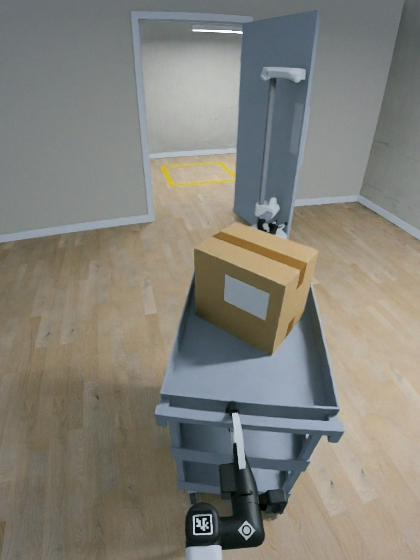

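>>> {"op": "move", "data": {"blocking": false, "r2": {"base":{"strafe_m":-0.12},"pace":"slow","contact_limits":{"strafe_m":0.7}}, "cameras": []}}

>>> {"op": "wait", "data": {"seconds": 3, "cameras": []}}

>>> {"op": "move", "data": {"blocking": false, "r2": {"base":{"rotate_rad":0.12},"pace":"slow","contact_limits":{"rotate_rad":0.7}}, "cameras": []}}

>>> {"op": "wait", "data": {"seconds": 2, "cameras": ["r2_head_camera"]}}

Scene clock: 730.67 s.
move: r2 moving
r1: as last shown
r1.base_tilt: forward=-1.6 right=+1.3
r1.lidar_m: 1.58 1.56 3.84 2.25 1.93 1.92 0.25 0.31 3.93 1.35 2.00 2.79
r1.motor_effort: lift_m=+19(19) arm_m=+4(5) wheel_0=-6(7) wheel_1=+4(4) wheel_2=+1(1)
r1.servo_current: wrist_yaw_rad=46(72) wrist_pitch_rad=46(46) wrist_roll_rad=39(52) gripper_m=39(46)
r1.contact_limits: translate_m 0.6
r1.wrist_depth_mm: 136 138 332 287 262 - - / 110 138 327 287 268 - - / 114 139 312 290 263 - - / 136 155 322 290 264 - - / 469 399 336 291 265 1661 - / 504 404 195 290 188 1182 1138 / 508 404 332 143 260 778 820
r2.base_odometry: x=+0.326 y=-1.323 heading=-2.340
r2.turned_by_wheels: +0.000
r2.turned_by_imu: +0.001
r2.base_tilt: forward=-0.7 right=+0.1
r2.lidar_m: 0.42 3.00 1.82 1.56 1.55 1.86 2.38 2.38 2.84 3.19 3.20 0.46
r2.base_status: strafe_m moving
r2.joint_positions: lift_m=+0.692 arm_m=+0.060 wrist_yaw_rad=+0.002 wrist_pitch_rad=+0.007 wrist_roll_rad=+1.569 gripper_m=-0.034
r2.joint_status: not commanded
r2.measured_speeds: translate_m=+0.000 strafe_m=-0.056 rotate_rad=+0.000 lift_m=+0.000 arm_m=+0.000 wrist_yaw_rad=+0.002 wrist_pitch_rad=+0.000 wrist_roll_rad=+0.000
r2.motor_effort: lift_m=+18(18) arm_m=+4(4) wheel_0=+14(18) wheel_1=-5(7) wheel_2=+1(5)
r2.servo_current: wrist_yaw_rad=52(59) wrist_pitch_rad=46(52) wrist_roll_rad=46(59) gripper_m=91(98)
r2.contact_limits: strafe_m 0.7
r2.hand_pose: x=+0.5194 y=-0.0869 z=+0.8683 quat_wxyz=(+0.708, +0.706, +0.003, -0.002) (m; r2's base frame)
r2.wrist_depth_mm: - - - 144 202 732 - / - 525 473 149 208 - - / - 455 445 153 213 - - / - - 504 158 220 820 - / - - 580 163 226 - - / - - 186 168 179 1576 512 / - - - - - 1464 459
pictures: none
No camera images: "cameras" was empty.

Scene clock: 732.50 s.
earlier move: r2 done
r1.base_odometry: x=-1.696 y=+1.687 heading=+2.031
r1.turned_by_wheels: +0.000
r1.turned_by_imu: +0.000
r1.base_tilt: forward=-1.5 right=+1.3
r1.lidar_m: 1.57 1.52 3.86 2.22 1.92 1.91 0.25 0.32 3.94 1.34 1.99 2.80
r1.base_status: not commanded
r1.joint_positions: lift_m=+0.127 arm_m=+0.000 wrist_yaw_rad=+3.092 wrist_pitch_rad=+0.002 wrist_roll_rad=+0.000 gripper_m=+0.056
r1.joint_status: not commanded
r1.measured_speeds: all 0
r1.motor_effort: lift_m=+19(19) arm_m=+4(5) wheel_0=-7(7) wheel_1=+5(5) wheel_2=+1(2)
r1.servo_current: wrist_yaw_rad=39(72) wrist_pitch_rad=46(52) wrist_roll_rad=52(59) gripper_m=33(52)
r1.contact_limits: translate_m 0.6
r1.hand_pose: x=-0.1129 y=+0.1016 z=+0.3046 quat_wxyz=(+0.025, -0.001, +0.000, +1.000) (m; r1's base frame)
r1.wrist_depth_mm: 136 138 332 289 262 - - / 110 138 325 287 266 - - / 114 139 314 290 264 - - / 136 155 322 290 264 - - / 473 399 336 290 265 1618 - / 500 407 195 291 187 1160 1118 / 508 404 332 143 262 778 820
r2.base_odometry: x=+0.250 y=-1.249 heading=-2.341
r2.turned_by_wheels: +0.000
r2.turned_by_imu: +0.000
r2.base_tilt: forward=-0.7 right=+0.1
r2.lidar_m: 0.46 3.18 1.92 1.68 1.65 1.97 2.35 2.35 2.82 3.07 3.09 0.49
r2.base_status: done
r2.joint_positions: lift_m=+0.692 arm_m=+0.060 wrist_yaw_rad=+0.002 wrist_pitch_rad=+0.007 wrist_roll_rad=+1.569 gripper_m=-0.034
r2.joint_status: not commanded
r2.measured_speeds: all 0
r2.motor_effort: lift_m=+18(18) arm_m=+4(4) wheel_0=+5(18) wheel_1=-3(8) wheel_2=+0(5)
r2.servo_current: wrist_yaw_rad=39(59) wrist_pitch_rad=52(52) wrist_roll_rad=46(59) gripper_m=91(104)
r2.contact_limits: strafe_m 0.7
r2.hand_pose: x=+0.5195 y=-0.0867 z=+0.8682 quat_wxyz=(+0.708, +0.706, +0.003, -0.002) (m; r2's base frame)
r2.wrist_depth_mm: - - - 163 224 1618 - / - - - 165 225 768 - / - 512 452 166 228 842 - / - - 480 167 228 831 - / - - 535 168 229 - - / - - 184 169 179 - - / - - - - 233 1430 496
wait: 1.83 of 3 s (r2 has come to rest)
pictures: none
No camera images: "cameras" was empty.

Scene clock: 733.00 s.
move: r2 moving
r1: as last shown
r1.lidar_m: 1.58 1.52 3.81 2.23 1.93 1.93 0.25 0.33 3.94 1.34 2.00 2.81
r1.motor_effort: lift_m=+19(19) arm_m=+5(5) wheel_0=-7(7) wheel_1=+4(5) wheel_2=+1(1)
r1.servo_current: wrist_yaw_rad=39(65) wrist_pitch_rad=39(46) wrist_roll_rad=39(65) gripper_m=39(46)
r1.contact_limits: translate_m 0.6
r1.wrist_depth_mm: 136 138 332 287 262 - - / 109 138 325 289 267 - - / 114 138 314 289 263 - - / 136 154 322 290 264 - - / 469 402 336 291 265 1661 - / 504 407 196 291 188 1160 1138 / 512 402 330 143 260 778 820
r2.base_odometry: x=+0.250 y=-1.249 heading=-2.240
r2.turned_by_wheels: +0.100
r2.turned_by_imu: +0.098
r2.base_tilt: forward=-0.6 right=+0.1
r2.lidar_m: 0.47 2.79 1.83 1.62 1.66 2.16 2.35 2.37 2.99 3.09 3.12 0.47
r2.base_status: rotate_rad moving
r2.joint_positions: lift_m=+0.692 arm_m=+0.060 wrist_yaw_rad=-0.004 wrist_pitch_rad=+0.007 wrist_roll_rad=+1.569 gripper_m=-0.034
r2.joint_status: not commanded
r2.measured_speeds: translate_m=+0.001 strafe_m=+0.001 rotate_rad=+0.212 lift_m=+0.000 arm_m=+0.000 wrist_yaw_rad=+0.000 wrist_pitch_rad=+0.000 wrist_roll_rad=+0.000
r2.motor_effort: lift_m=+18(18) arm_m=+4(4) wheel_0=-6(10) wheel_1=-4(9) wheel_2=-8(11)
r2.servo_current: wrist_yaw_rad=52(52) wrist_pitch_rad=46(52) wrist_roll_rad=52(59) gripper_m=91(98)
r2.contact_limits: rotate_rad 0.7
r2.hand_pose: x=+0.5189 y=-0.0886 z=+0.8682 quat_wxyz=(+0.708, +0.706, +0.001, -0.004) (m; r2's base frame)
r2.wrist_depth_mm: - - - 150 207 741 - / - - 492 153 212 - - / - 455 445 156 216 809 - / - - 504 160 221 820 - / - - 574 164 226 - - / - - 184 168 179 530 - / - - - - 238 1499 466
pictures: none
No camera images: "cameras" was empty.

Scene clock: 733.47 s.
earlier move: r2 done
r1.base_odometry: x=-1.696 y=+1.687 heading=+2.031
r1.turned_by_wheels: +0.000
r1.turned_by_imu: +0.000
r1.base_tilt: forward=-1.5 right=+1.3
r1.lidar_m: 1.59 1.53 3.82 2.22 1.94 1.92 0.25 0.32 3.93 1.32 1.99 2.80
r1.base_status: not commanded
r1.joint_positions: lift_m=+0.127 arm_m=+0.000 wrist_yaw_rad=+3.092 wrist_pitch_rad=+0.002 wrist_roll_rad=+0.000 gripper_m=+0.056
r1.joint_status: not commanded
r1.measured_speeds: all 0
r1.motor_effort: lift_m=+19(19) arm_m=+4(5) wheel_0=-7(7) wheel_1=+4(5) wheel_2=+1(1)
r1.servo_current: wrist_yaw_rad=52(65) wrist_pitch_rad=46(52) wrist_roll_rad=39(65) gripper_m=33(46)
r1.contact_limits: translate_m 0.6
r1.hand_pose: x=-0.1129 y=+0.1016 z=+0.3046 quat_wxyz=(+0.025, -0.001, +0.000, +1.000) (m; r1's base frame)
r1.wrist_depth_mm: 136 138 330 286 263 - - / 109 138 327 287 267 - - / 114 139 314 289 263 - - / 136 155 320 290 264 - - / 473 402 336 290 265 1618 - / 504 407 196 291 188 1160 1138 / 512 404 332 143 260 788 809
r2.base_odometry: x=+0.250 y=-1.249 heading=-2.222
r2.turned_by_wheels: +0.019
r2.turned_by_imu: +0.018
r2.base_tilt: forward=-0.7 right=+0.1
r2.lidar_m: 0.45 2.66 1.83 1.65 1.67 2.16 2.34 2.38 3.05 3.06 3.12 0.46
r2.base_status: done
r2.joint_positions: lift_m=+0.692 arm_m=+0.060 wrist_yaw_rad=-0.002 wrist_pitch_rad=+0.007 wrist_roll_rad=+1.569 gripper_m=-0.034
r2.joint_status: not commanded
r2.measured_speeds: all 0
r2.motor_effort: lift_m=+18(18) arm_m=+4(4) wheel_0=+0(10) wheel_1=-4(9) wheel_2=-6(11)
r2.servo_current: wrist_yaw_rad=52(52) wrist_pitch_rad=46(52) wrist_roll_rad=52(59) gripper_m=91(98)
r2.contact_limits: rotate_rad 0.7
r2.hand_pose: x=+0.5191 y=-0.0880 z=+0.8682 quat_wxyz=(+0.708, +0.706, +0.002, -0.003) (m; r2's base frame)
r2.wrist_depth_mm: - - 574 140 197 - - / - 462 439 145 204 - - / - 462 452 150 211 - - / - - 517 156 217 - - / - - 603 162 227 - - / - - 183 168 179 1464 492 / - - - - 243 1537 452
wait: 0.47 of 2 s (r2 has come to rest)
pictures: r2_head_camera
Images, in order (width x height): r2_head_camera 420x560.

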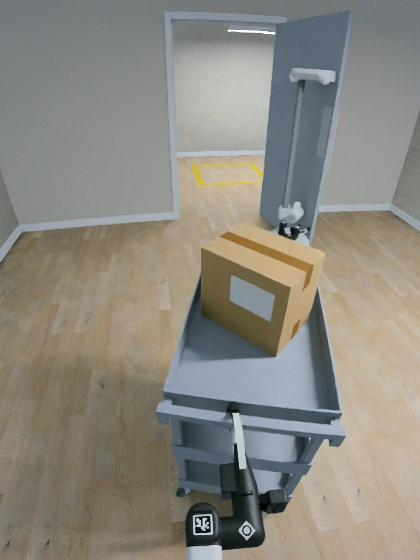

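>>> {"op": "move", "data": {"blocking": false, "r2": {"base":{"strafe_m":-0.2},"pace":"slow","contact_limits":{"strafe_m":0.7}}, "cameras": []}}

>>> {"op": "wait", "data": {"seconds": 4, "cameras": ["r2_head_camera"]}}

Scene clock: 739.80 s.
move: r2 moving
r1: as last shown
r1.base_tilt: forward=-1.6 right=+1.3
r1.lidar_m: 1.58 1.53 3.83 2.23 1.93 1.94 0.25 0.33 3.94 1.34 2.03 2.77
r1.motor_effort: lift_m=+19(19) arm_m=+4(5) wheel_0=-7(7) wheel_1=+5(5) wheel_2=+1(1)
r1.servo_current: wrist_yaw_rad=52(59) wrist_pitch_rad=46(46) wrist_roll_rad=46(59) gripper_m=46(46)
r1.contact_limits: translate_m 0.6
r1.wrist_depth_mm: 136 138 332 287 262 - - / 109 138 327 287 267 - - / 114 139 312 290 264 - - / 136 155 320 290 264 - - / 466 404 336 291 264 1618 - / 504 404 195 290 187 1182 1160 / 512 402 334 143 259 768 820
r2.base_odometry: x=+0.239 y=-1.240 heading=-2.221
r2.turned_by_wheels: +0.000
r2.turned_by_imu: +0.001
r2.base_tilt: forward=-0.6 right=+0.0
r2.lidar_m: 0.46 2.72 1.82 1.68 1.70 2.15 2.35 2.39 3.04 3.05 3.11 0.46
r2.base_status: strafe_m moving
r2.joint_positions: lift_m=+0.692 arm_m=+0.060 wrist_yaw_rad=+0.001 wrist_pitch_rad=+0.007 wrist_roll_rad=+1.569 gripper_m=-0.034
r2.joint_status: not commanded
r2.measured_speeds: translate_m=+0.000 strafe_m=-0.056 rotate_rad=-0.001 lift_m=+0.000 arm_m=+0.000 wrist_yaw_rad=+0.001 wrist_pitch_rad=+0.000 wrist_roll_rad=+0.000
r2.motor_effort: lift_m=+18(18) arm_m=+4(4) wheel_0=+12(12) wheel_1=-7(9) wheel_2=+0(4)
r2.servo_current: wrist_yaw_rad=39(52) wrist_pitch_rad=46(59) wrist_roll_rad=46(52) gripper_m=91(98)
r2.contact_limits: strafe_m 0.7
r2.hand_pose: x=+0.5193 y=-0.0872 z=+0.8682 quat_wxyz=(+0.708, +0.706, +0.003, -0.002) (m; r2's base frame)
r2.wrist_depth_mm: - - 574 140 196 - - / - 459 439 145 203 - - / - 459 449 150 211 - - / - - 512 156 218 - - / - - 603 161 226 - - / - - 185 167 179 1576 492 / - - - - 243 1618 449
pictures: none
No camera images: "cameras" was empty.

Scene clock: 742.43 s.
earlier move: r2 done
r1.base_odometry: x=-1.696 y=+1.687 heading=+2.031
r1.turned_by_wheels: +0.000
r1.turned_by_imu: +0.000
r1.base_tilt: forward=-1.5 right=+1.3
r1.lidar_m: 1.58 1.45 3.87 2.25 1.91 1.92 0.25 0.34 3.93 1.36 2.00 2.79
r1.base_status: not commanded
r1.joint_positions: lift_m=+0.127 arm_m=+0.000 wrist_yaw_rad=+3.092 wrist_pitch_rad=+0.002 wrist_roll_rad=+0.000 gripper_m=+0.056
r1.joint_status: not commanded
r1.measured_speeds: all 0
r1.motor_effort: lift_m=+19(19) arm_m=+4(5) wheel_0=-6(7) wheel_1=+4(5) wheel_2=+1(2)
r1.servo_current: wrist_yaw_rad=65(72) wrist_pitch_rad=39(52) wrist_roll_rad=39(72) gripper_m=46(46)
r1.contact_limits: translate_m 0.6
r1.hand_pose: x=-0.1129 y=+0.1016 z=+0.3046 quat_wxyz=(+0.025, -0.001, +0.000, +1.000) (m; r1's base frame)
r1.wrist_depth_mm: 136 138 332 286 263 - - / 110 138 325 289 266 - - / 114 139 314 290 263 - - / 136 155 320 289 264 - - / 469 402 336 290 264 1618 - / 508 404 195 290 188 1182 1160 / 508 404 332 143 260 778 809
r2.base_odometry: x=+0.091 y=-1.128 heading=-2.222
r2.turned_by_wheels: +0.000
r2.turned_by_imu: +0.000
r2.base_tilt: forward=-0.7 right=+0.1
r2.lidar_m: 0.44 3.00 2.02 1.83 1.86 2.41 2.32 2.38 3.02 2.88 2.92 0.50
r2.base_status: done
r2.joint_positions: lift_m=+0.692 arm_m=+0.060 wrist_yaw_rad=+0.002 wrist_pitch_rad=+0.007 wrist_roll_rad=+1.569 gripper_m=-0.034
r2.joint_status: not commanded
r2.measured_speeds: all 0
r2.motor_effort: lift_m=+18(18) arm_m=+4(5) wheel_0=+4(13) wheel_1=-3(9) wheel_2=+0(4)
r2.servo_current: wrist_yaw_rad=46(59) wrist_pitch_rad=52(59) wrist_roll_rad=46(59) gripper_m=91(98)
r2.contact_limits: strafe_m 0.7
r2.hand_pose: x=+0.5194 y=-0.0869 z=+0.8682 quat_wxyz=(+0.708, +0.706, +0.003, -0.002) (m; r2's base frame)
r2.wrist_depth_mm: - - - 170 231 1618 512 / - - - 171 232 750 - / - - 484 170 231 809 - / - - 477 230 231 831 - / - - 521 170 231 831 - / - - 183 170 179 - - / - - - - 230 1430 -
wait: 2.63 of 4 s (r2 has come to rest)
pictures: r2_head_camera
Images, in order (width x height): r2_head_camera 420x560.

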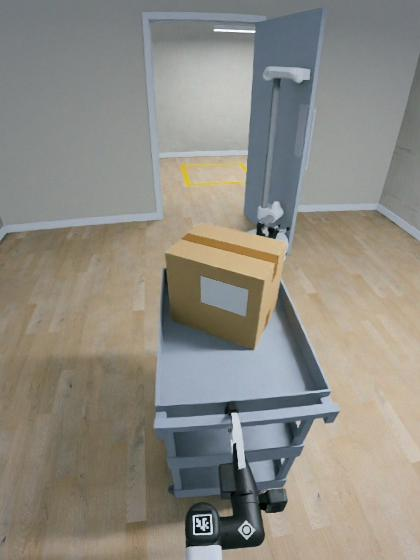

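>>> {"op": "zoom_image", "data": {"camera": "r2_head_camera", "region": [140, 150, 340, 290]}}

Scaled by 2.520 from the camera's 420x560 image, which has a finer 1200x1600 frame.

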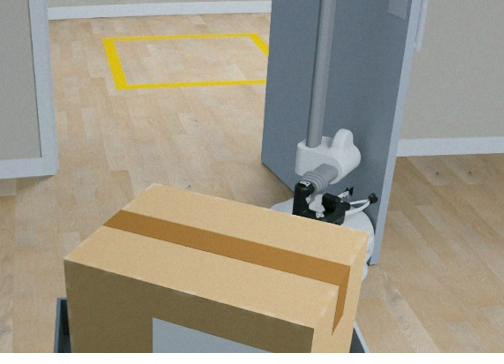

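>>> {"op": "move", "data": {"blocking": false, "r2": {"base":{"strafe_m":-0.155},"pace":"slow","contact_limits":{"strafe_m":0.7}}, "cameras": []}}

>>> {"op": "wait", "data": {"seconds": 4, "cameras": []}}

>>> {"op": "move", "data": {"blocking": false, "r2": {"base":{"rotate_rad":0.13},"pace":"slow","contact_limits":{"rotate_rad":0.7}}, "cameras": []}}

>>> {"op": "wait", "data": {"seconds": 2, "cameras": ["r2_head_camera","r2_wrist_camera"]}}

>>> {"op": "zoom_image", "data": {"camera": "r2_head_camera", "region": [110, 150, 340, 310]}}

Scene clock: 777.63 s.
move: r2 moving
r1: as last shown
r1.base_tilt: forward=-1.6 right=+1.3
r1.lidar_m: 1.57 1.43 3.84 2.23 1.93 1.93 0.25 0.31 3.94 1.32 2.01 2.76
r1.motor_effort: lift_m=+19(19) arm_m=+4(5) wheel_0=-7(7) wheel_1=+5(5) wheel_2=+1(1)
r1.servo_current: wrist_yaw_rad=33(59) wrist_pitch_rad=46(52) wrist_roll_rad=46(65) gripper_m=39(46)
r1.contact_limits: translate_m 0.6
r1.wrist_depth_mm: 136 138 334 287 262 - - / 110 138 325 289 268 - - / 114 139 312 289 265 - - / 136 154 322 289 263 - - / 469 402 338 291 265 1618 - / 508 404 195 290 188 1160 1138 / 512 404 332 143 259 778 809
r2.base_odometry: x=+0.080 y=-1.119 heading=-2.222
r2.turned_by_wheels: +0.000
r2.turned_by_imu: +0.001
r2.base_tilt: forward=-0.6 right=+0.1
r2.lidar_m: 0.44 3.03 1.99 1.86 1.90 2.43 2.31 2.35 2.99 2.86 2.93 0.47
r2.base_status: strafe_m moving
r2.joint_positions: lift_m=+0.692 arm_m=+0.060 wrist_yaw_rad=+0.002 wrist_pitch_rad=+0.007 wrist_roll_rad=+1.569 gripper_m=-0.034
r2.joint_status: not commanded
r2.measured_speeds: translate_m=+0.000 strafe_m=-0.057 rotate_rad=+0.000 lift_m=+0.000 arm_m=+0.000 wrist_yaw_rad=+0.000 wrist_pitch_rad=+0.000 wrist_roll_rad=+0.000
r2.motor_effort: lift_m=+18(18) arm_m=+4(4) wheel_0=+9(11) wheel_1=-8(9) wheel_2=+0(1)
r2.servo_current: wrist_yaw_rad=46(46) wrist_pitch_rad=52(52) wrist_roll_rad=52(52) gripper_m=91(98)
r2.contact_limits: strafe_m 0.7
r2.hand_pose: x=+0.5194 y=-0.0869 z=+0.8682 quat_wxyz=(+0.708, +0.706, +0.003, -0.002) (m; r2's base frame)
r2.wrist_depth_mm: - - - 173 235 1576 484 / - - - 173 233 788 - / - - 496 172 231 - - / - 492 473 231 231 831 - / - - 517 170 231 831 - / - - 183 169 179 - - / - - - - 230 1430 -
pictures: none
No camera images: "cameras" was empty.

Scene clock: 779.83 s.
earlier move: r2 done
r1.base_odometry: x=-1.696 y=+1.687 heading=+2.031
r1.turned_by_wheels: +0.000
r1.turned_by_imu: +0.000
r1.base_tilt: forward=-1.5 right=+1.3
r1.lidar_m: 1.61 1.44 3.84 2.25 1.94 1.91 0.25 0.31 3.93 1.34 1.99 2.80
r1.base_status: not commanded
r1.joint_positions: lift_m=+0.127 arm_m=+0.000 wrist_yaw_rad=+3.092 wrist_pitch_rad=+0.002 wrist_roll_rad=+0.000 gripper_m=+0.056
r1.joint_status: not commanded
r1.measured_speeds: all 0
r1.motor_effort: lift_m=+19(19) arm_m=+5(5) wheel_0=-6(7) wheel_1=+4(5) wheel_2=+1(2)
r1.servo_current: wrist_yaw_rad=46(91) wrist_pitch_rad=46(52) wrist_roll_rad=52(78) gripper_m=39(52)
r1.contact_limits: translate_m 0.6
r1.hand_pose: x=-0.1129 y=+0.1016 z=+0.3046 quat_wxyz=(+0.025, -0.001, +0.000, +1.000) (m; r1's base frame)
r1.wrist_depth_mm: 136 138 334 287 263 - - / 110 138 327 289 266 - - / 114 139 312 290 263 - - / 136 155 320 289 263 - - / 469 399 336 293 266 1576 - / 504 404 196 291 188 1160 1138 / 512 404 334 143 262 778 809
r2.base_odometry: x=-0.032 y=-1.034 heading=-2.222
r2.turned_by_wheels: +0.000
r2.turned_by_imu: +0.001
r2.base_tilt: forward=-0.6 right=+0.1
r2.lidar_m: 0.42 3.26 2.17 1.98 2.03 2.52 2.31 2.36 2.91 2.73 2.79 0.51
r2.base_status: done
r2.joint_positions: lift_m=+0.692 arm_m=+0.060 wrist_yaw_rad=+0.002 wrist_pitch_rad=+0.007 wrist_roll_rad=+1.569 gripper_m=-0.034
r2.joint_status: not commanded
r2.measured_speeds: all 0
r2.motor_effort: lift_m=+18(18) arm_m=+4(5) wheel_0=+4(13) wheel_1=-4(10) wheel_2=+0(1)
r2.servo_current: wrist_yaw_rad=52(59) wrist_pitch_rad=39(52) wrist_roll_rad=46(59) gripper_m=85(98)
r2.contact_limits: strafe_m 0.7
r2.hand_pose: x=+0.5194 y=-0.0869 z=+0.8682 quat_wxyz=(+0.708, +0.706, +0.003, -0.002) (m; r2's base frame)
r2.wrist_depth_mm: - - - 204 273 1618 1205 / - - - 197 263 1618 517 / - - - 189 251 768 - / - - 480 182 243 - - / - - 488 177 235 831 - / - - 185 169 179 - - / - - 535 - 223 - -
wait: 2.20 of 4 s (r2 has come to rest)
pictures: none
No camera images: "cameras" was empty.

Scene clock: 780.33 s.
move: r2 moving
r1: as last shown
r1.base_tilt: forward=-1.6 right=+1.3
r1.lidar_m: 1.58 1.41 3.86 2.23 1.92 1.93 0.25 0.31 3.92 1.35 2.01 2.79
r1.motor_effort: lift_m=+19(19) arm_m=+4(5) wheel_0=-6(7) wheel_1=+5(5) wheel_2=+1(1)
r1.servo_current: wrist_yaw_rad=52(65) wrist_pitch_rad=52(52) wrist_roll_rad=39(59) gripper_m=39(46)
r1.contact_limits: translate_m 0.6
r1.wrist_depth_mm: 136 138 332 287 262 - - / 110 138 325 287 267 - - / 114 139 312 289 264 - - / 136 155 322 289 263 - - / 469 402 336 291 264 1618 - / 508 404 195 291 187 1160 1160 / 512 407 334 143 260 778 820
r2.base_odometry: x=-0.032 y=-1.034 heading=-2.117
r2.turned_by_wheels: +0.105
r2.turned_by_imu: +0.102
r2.base_tilt: forward=-0.7 right=+0.1
r2.lidar_m: 0.45 2.91 2.11 1.99 2.08 2.44 2.32 2.43 2.86 2.73 2.81 0.48
r2.base_status: rotate_rad moving
r2.joint_positions: lift_m=+0.692 arm_m=+0.060 wrist_yaw_rad=-0.006 wrist_pitch_rad=+0.007 wrist_roll_rad=+1.569 gripper_m=-0.034
r2.joint_status: not commanded
r2.measured_speeds: translate_m=+0.000 strafe_m=+0.002 rotate_rad=+0.243 lift_m=+0.000 arm_m=+0.000 wrist_yaw_rad=+0.000 wrist_pitch_rad=+0.000 wrist_roll_rad=+0.000
r2.motor_effort: lift_m=+18(18) arm_m=+4(4) wheel_0=-8(13) wheel_1=-3(10) wheel_2=-10(14)
r2.servo_current: wrist_yaw_rad=52(52) wrist_pitch_rad=52(52) wrist_roll_rad=46(59) gripper_m=91(91)
r2.contact_limits: rotate_rad 0.7
r2.hand_pose: x=+0.5187 y=-0.0891 z=+0.8682 quat_wxyz=(+0.708, +0.706, +0.000, -0.004) (m; r2's base frame)
r2.wrist_depth_mm: - - - 184 247 1576 1160 / - - - 180 243 1708 - / - - 585 177 240 809 - / - 480 466 234 235 842 - / - - 504 172 231 831 - / - - 183 169 178 147 - / - - 585 - 225 137 -
pictures: none
No camera images: "cameras" was empty.

Scene clock: 780.83 s.
earlier move: r2 done
r1.base_odometry: x=-1.696 y=+1.687 heading=+2.031
r1.turned_by_wheels: +0.000
r1.turned_by_imu: +0.000
r1.base_tilt: forward=-1.6 right=+1.3
r1.lidar_m: 1.57 1.43 3.80 2.22 1.93 1.92 0.25 0.33 3.93 1.35 1.98 2.78
r1.base_status: not commanded
r1.joint_positions: lift_m=+0.127 arm_m=+0.000 wrist_yaw_rad=+3.092 wrist_pitch_rad=+0.002 wrist_roll_rad=+0.000 gripper_m=+0.056
r1.joint_status: not commanded
r1.measured_speeds: all 0
r1.motor_effort: lift_m=+19(19) arm_m=+5(5) wheel_0=-6(7) wheel_1=+4(5) wheel_2=+1(1)
r1.servo_current: wrist_yaw_rad=59(65) wrist_pitch_rad=46(52) wrist_roll_rad=26(59) gripper_m=39(46)
r1.contact_limits: translate_m 0.6
r1.hand_pose: x=-0.1129 y=+0.1016 z=+0.3046 quat_wxyz=(+0.025, -0.001, +0.000, +1.000) (m; r1's base frame)
r1.wrist_depth_mm: 136 138 332 287 263 - - / 110 138 325 287 267 - - / 114 139 312 290 264 - - / 136 154 322 291 265 - - / 469 404 340 290 265 1661 - / 500 407 195 291 187 1160 1160 / 508 407 332 143 262 778 820
r2.base_odometry: x=-0.032 y=-1.034 heading=-2.092
r2.turned_by_wheels: +0.025
r2.turned_by_imu: +0.024
r2.base_tilt: forward=-0.7 right=+0.1
r2.lidar_m: 0.43 2.81 2.09 1.99 2.08 2.41 2.33 2.43 2.82 2.74 2.87 0.48
r2.base_status: done
r2.joint_positions: lift_m=+0.692 arm_m=+0.060 wrist_yaw_rad=+0.001 wrist_pitch_rad=+0.007 wrist_roll_rad=+1.569 gripper_m=-0.034
r2.joint_status: not commanded
r2.measured_speeds: all 0
r2.motor_effort: lift_m=+18(18) arm_m=+4(5) wheel_0=+1(13) wheel_1=-2(10) wheel_2=-6(14)
r2.servo_current: wrist_yaw_rad=39(52) wrist_pitch_rad=46(59) wrist_roll_rad=52(59) gripper_m=91(98)
r2.contact_limits: rotate_rad 0.7
r2.hand_pose: x=+0.5193 y=-0.0871 z=+0.8682 quat_wxyz=(+0.708, +0.706, +0.003, -0.002) (m; r2's base frame)
r2.wrist_depth_mm: - - - 170 231 1618 488 / - - - 170 231 798 - / - - 488 170 230 842 - / - 484 473 229 231 831 - / - - 521 169 231 842 - / - - 184 169 180 - - / - - - - 230 1499 -
wait: 0.50 of 2 s (r2 has come to rest)
pictures: r2_head_camera, r2_wrist_camera
Images, in order (width x height): r2_head_camera 420x560, r2_wrist_camera 616x392.

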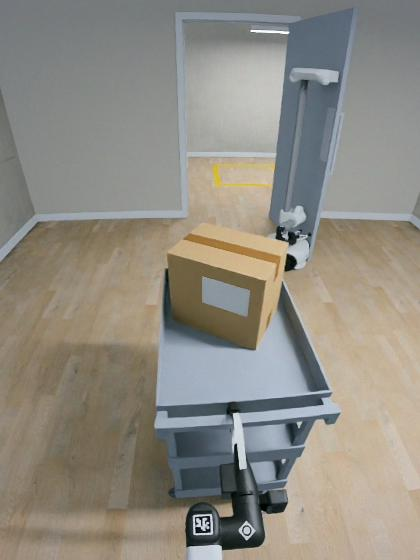

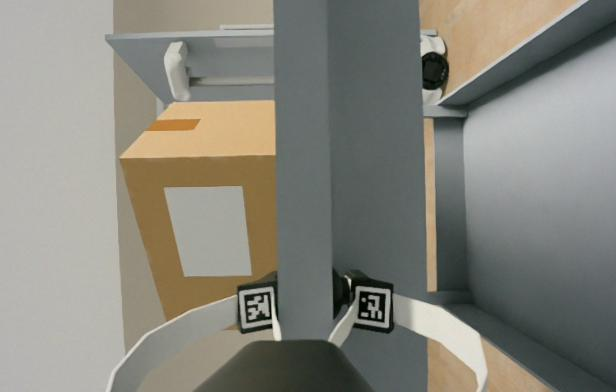

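Scaled by 2.191 from the camera's 420x560 image, which has a finer 1200x1600 frame.

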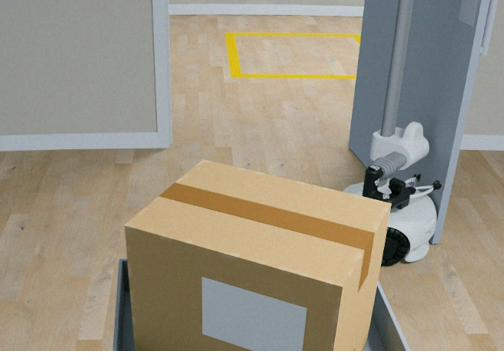

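>>> {"op": "move", "data": {"blocking": false, "r2": {"base":{"translate_m":0.3,"strafe_m":0.03},"pace":"slow","contact_limits":{"translate_m":0.7}}, "cameras": []}}

>>> {"op": "wait", "data": {"seconds": 5, "cameras": ["r2_head_camera"]}}

>>> {"op": "zoom_image", "data": {"camera": "r2_head_camera", "region": [140, 150, 370, 430]}}

Scene clock: 801.60 s.
move: r2 moving
r1: as last shown
r1.lidar_m: 1.55 1.42 3.84 2.25 1.93 1.91 0.25 0.31 3.93 1.34 1.99 2.80
r1.motor_effort: lift_m=+19(19) arm_m=+4(5) wheel_0=-6(7) wheel_1=+4(5) wheel_2=+1(1)
r1.servo_current: wrist_yaw_rad=52(52) wrist_pitch_rad=39(46) wrist_roll_rad=33(59) gripper_m=46(46)
r1.contact_limits: translate_m 0.6
r1.wrist_depth_mm: 136 138 332 289 262 - - / 110 138 325 287 267 - - / 114 139 314 289 264 - - / 136 155 322 290 264 - - / 469 402 334 291 265 1661 - / 500 404 196 291 188 1160 1138 / 508 407 332 143 260 778 809
r2.base_odometry: x=-0.037 y=-1.045 heading=-2.092
r2.turned_by_wheels: +0.000
r2.turned_by_imu: +0.000
r2.base_tilt: forward=-0.7 right=+0.1
r2.lidar_m: 0.44 2.81 2.10 1.98 2.06 2.41 2.32 2.44 2.81 2.72 2.86 0.48
r2.base_status: translate_m moving; strafe_m moving
r2.joint_positions: lift_m=+0.692 arm_m=+0.060 wrist_yaw_rad=+0.000 wrist_pitch_rad=+0.007 wrist_roll_rad=+1.569 gripper_m=-0.034
r2.joint_status: not commanded
r2.measured_speeds: translate_m=+0.048 strafe_m=+0.004 rotate_rad=-0.001 lift_m=+0.000 arm_m=+0.000 wrist_yaw_rad=-0.004 wrist_pitch_rad=+0.000 wrist_roll_rad=+0.000
r2.motor_effort: lift_m=+18(18) arm_m=+4(5) wheel_0=+4(9) wheel_1=+6(7) wheel_2=-14(14)
r2.servo_current: wrist_yaw_rad=46(59) wrist_pitch_rad=46(52) wrist_roll_rad=33(59) gripper_m=98(98)
r2.contact_limits: translate_m 0.7
r2.hand_pose: x=+0.5193 y=-0.0873 z=+0.8682 quat_wxyz=(+0.708, +0.706, +0.003, -0.002) (m; r2's base frame)
r2.wrist_depth_mm: - - - 170 230 1618 488 / - - - 170 230 788 - / - - 492 170 229 831 - / - 488 473 229 230 842 - / - - 517 169 229 842 - / - - 184 168 179 - - / - - - - 229 1499 -
pictures: none
No camera images: "cameras" was empty.

Scene clock: 805.40 s.
earlier move: r2 done
r1.base_odometry: x=-1.696 y=+1.687 heading=+2.031
r1.turned_by_wheels: +0.000
r1.turned_by_imu: +0.000
r1.base_tilt: forward=-1.6 right=+1.3
r1.lidar_m: 1.23 1.20 3.87 2.24 1.92 1.92 0.25 0.30 3.91 1.33 1.99 2.77
r1.base_status: not commanded
r1.joint_positions: lift_m=+0.127 arm_m=+0.000 wrist_yaw_rad=+3.092 wrist_pitch_rad=+0.002 wrist_roll_rad=+0.000 gripper_m=+0.056
r1.joint_status: not commanded
r1.measured_speeds: all 0
r1.motor_effort: lift_m=+19(19) arm_m=+5(5) wheel_0=-6(7) wheel_1=+5(5) wheel_2=+1(2)
r1.servo_current: wrist_yaw_rad=46(72) wrist_pitch_rad=46(52) wrist_roll_rad=59(65) gripper_m=39(52)
r1.contact_limits: translate_m 0.6
r1.hand_pose: x=-0.1129 y=+0.1016 z=+0.3046 quat_wxyz=(+0.025, -0.001, +0.000, +1.000) (m; r1's base frame)
r1.wrist_depth_mm: 136 138 334 287 263 - - / 109 138 329 287 266 - - / 113 139 312 290 263 - - / 136 155 320 290 264 - - / 466 402 336 291 265 1661 - / 504 404 196 291 187 1138 1138 / 512 407 332 143 260 788 820
r2.base_odometry: x=-0.155 y=-1.309 heading=-2.092
r2.turned_by_wheels: +0.000
r2.turned_by_imu: -0.001
r2.base_tilt: forward=-0.7 right=+0.1
r2.lidar_m: 0.49 2.80 2.05 1.99 2.06 2.70 2.60 2.72 2.84 2.75 2.91 0.46
r2.base_status: done
r2.joint_positions: lift_m=+0.692 arm_m=+0.060 wrist_yaw_rad=-0.002 wrist_pitch_rad=+0.007 wrist_roll_rad=+1.569 gripper_m=-0.034
r2.joint_status: not commanded
r2.measured_speeds: all 0
r2.motor_effort: lift_m=+18(18) arm_m=+4(5) wheel_0=+2(10) wheel_1=+4(9) wheel_2=-8(15)
r2.servo_current: wrist_yaw_rad=46(65) wrist_pitch_rad=46(59) wrist_roll_rad=52(65) gripper_m=98(98)
r2.contact_limits: translate_m 0.7
r2.hand_pose: x=+0.5190 y=-0.0881 z=+0.8682 quat_wxyz=(+0.708, +0.706, +0.002, -0.003) (m; r2's base frame)
r2.wrist_depth_mm: - 445 442 125 179 - - / - 402 407 129 190 - - / - 500 473 139 200 - - / - - 559 147 212 - - / - - - 154 224 1808 - / - - 184 166 178 1499 484 / - - - - - 1576 1182
wait: 3.80 of 5 s (r2 has come to rest)
pictures: r2_head_camera
Images, in order (width x height): r2_head_camera 420x560.

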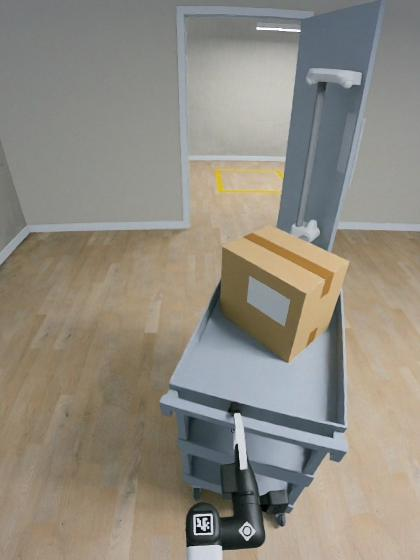

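Scaled by 1.800 from the camera's 420x560 image, which has a finer 1200x1600 frame.

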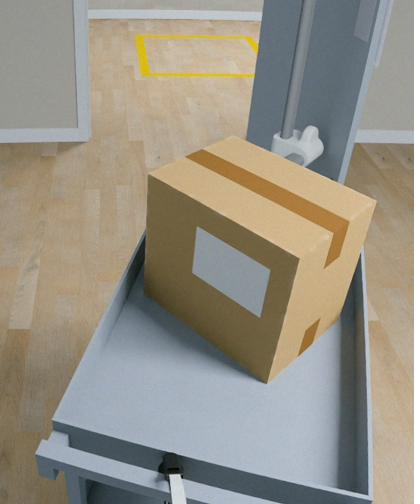

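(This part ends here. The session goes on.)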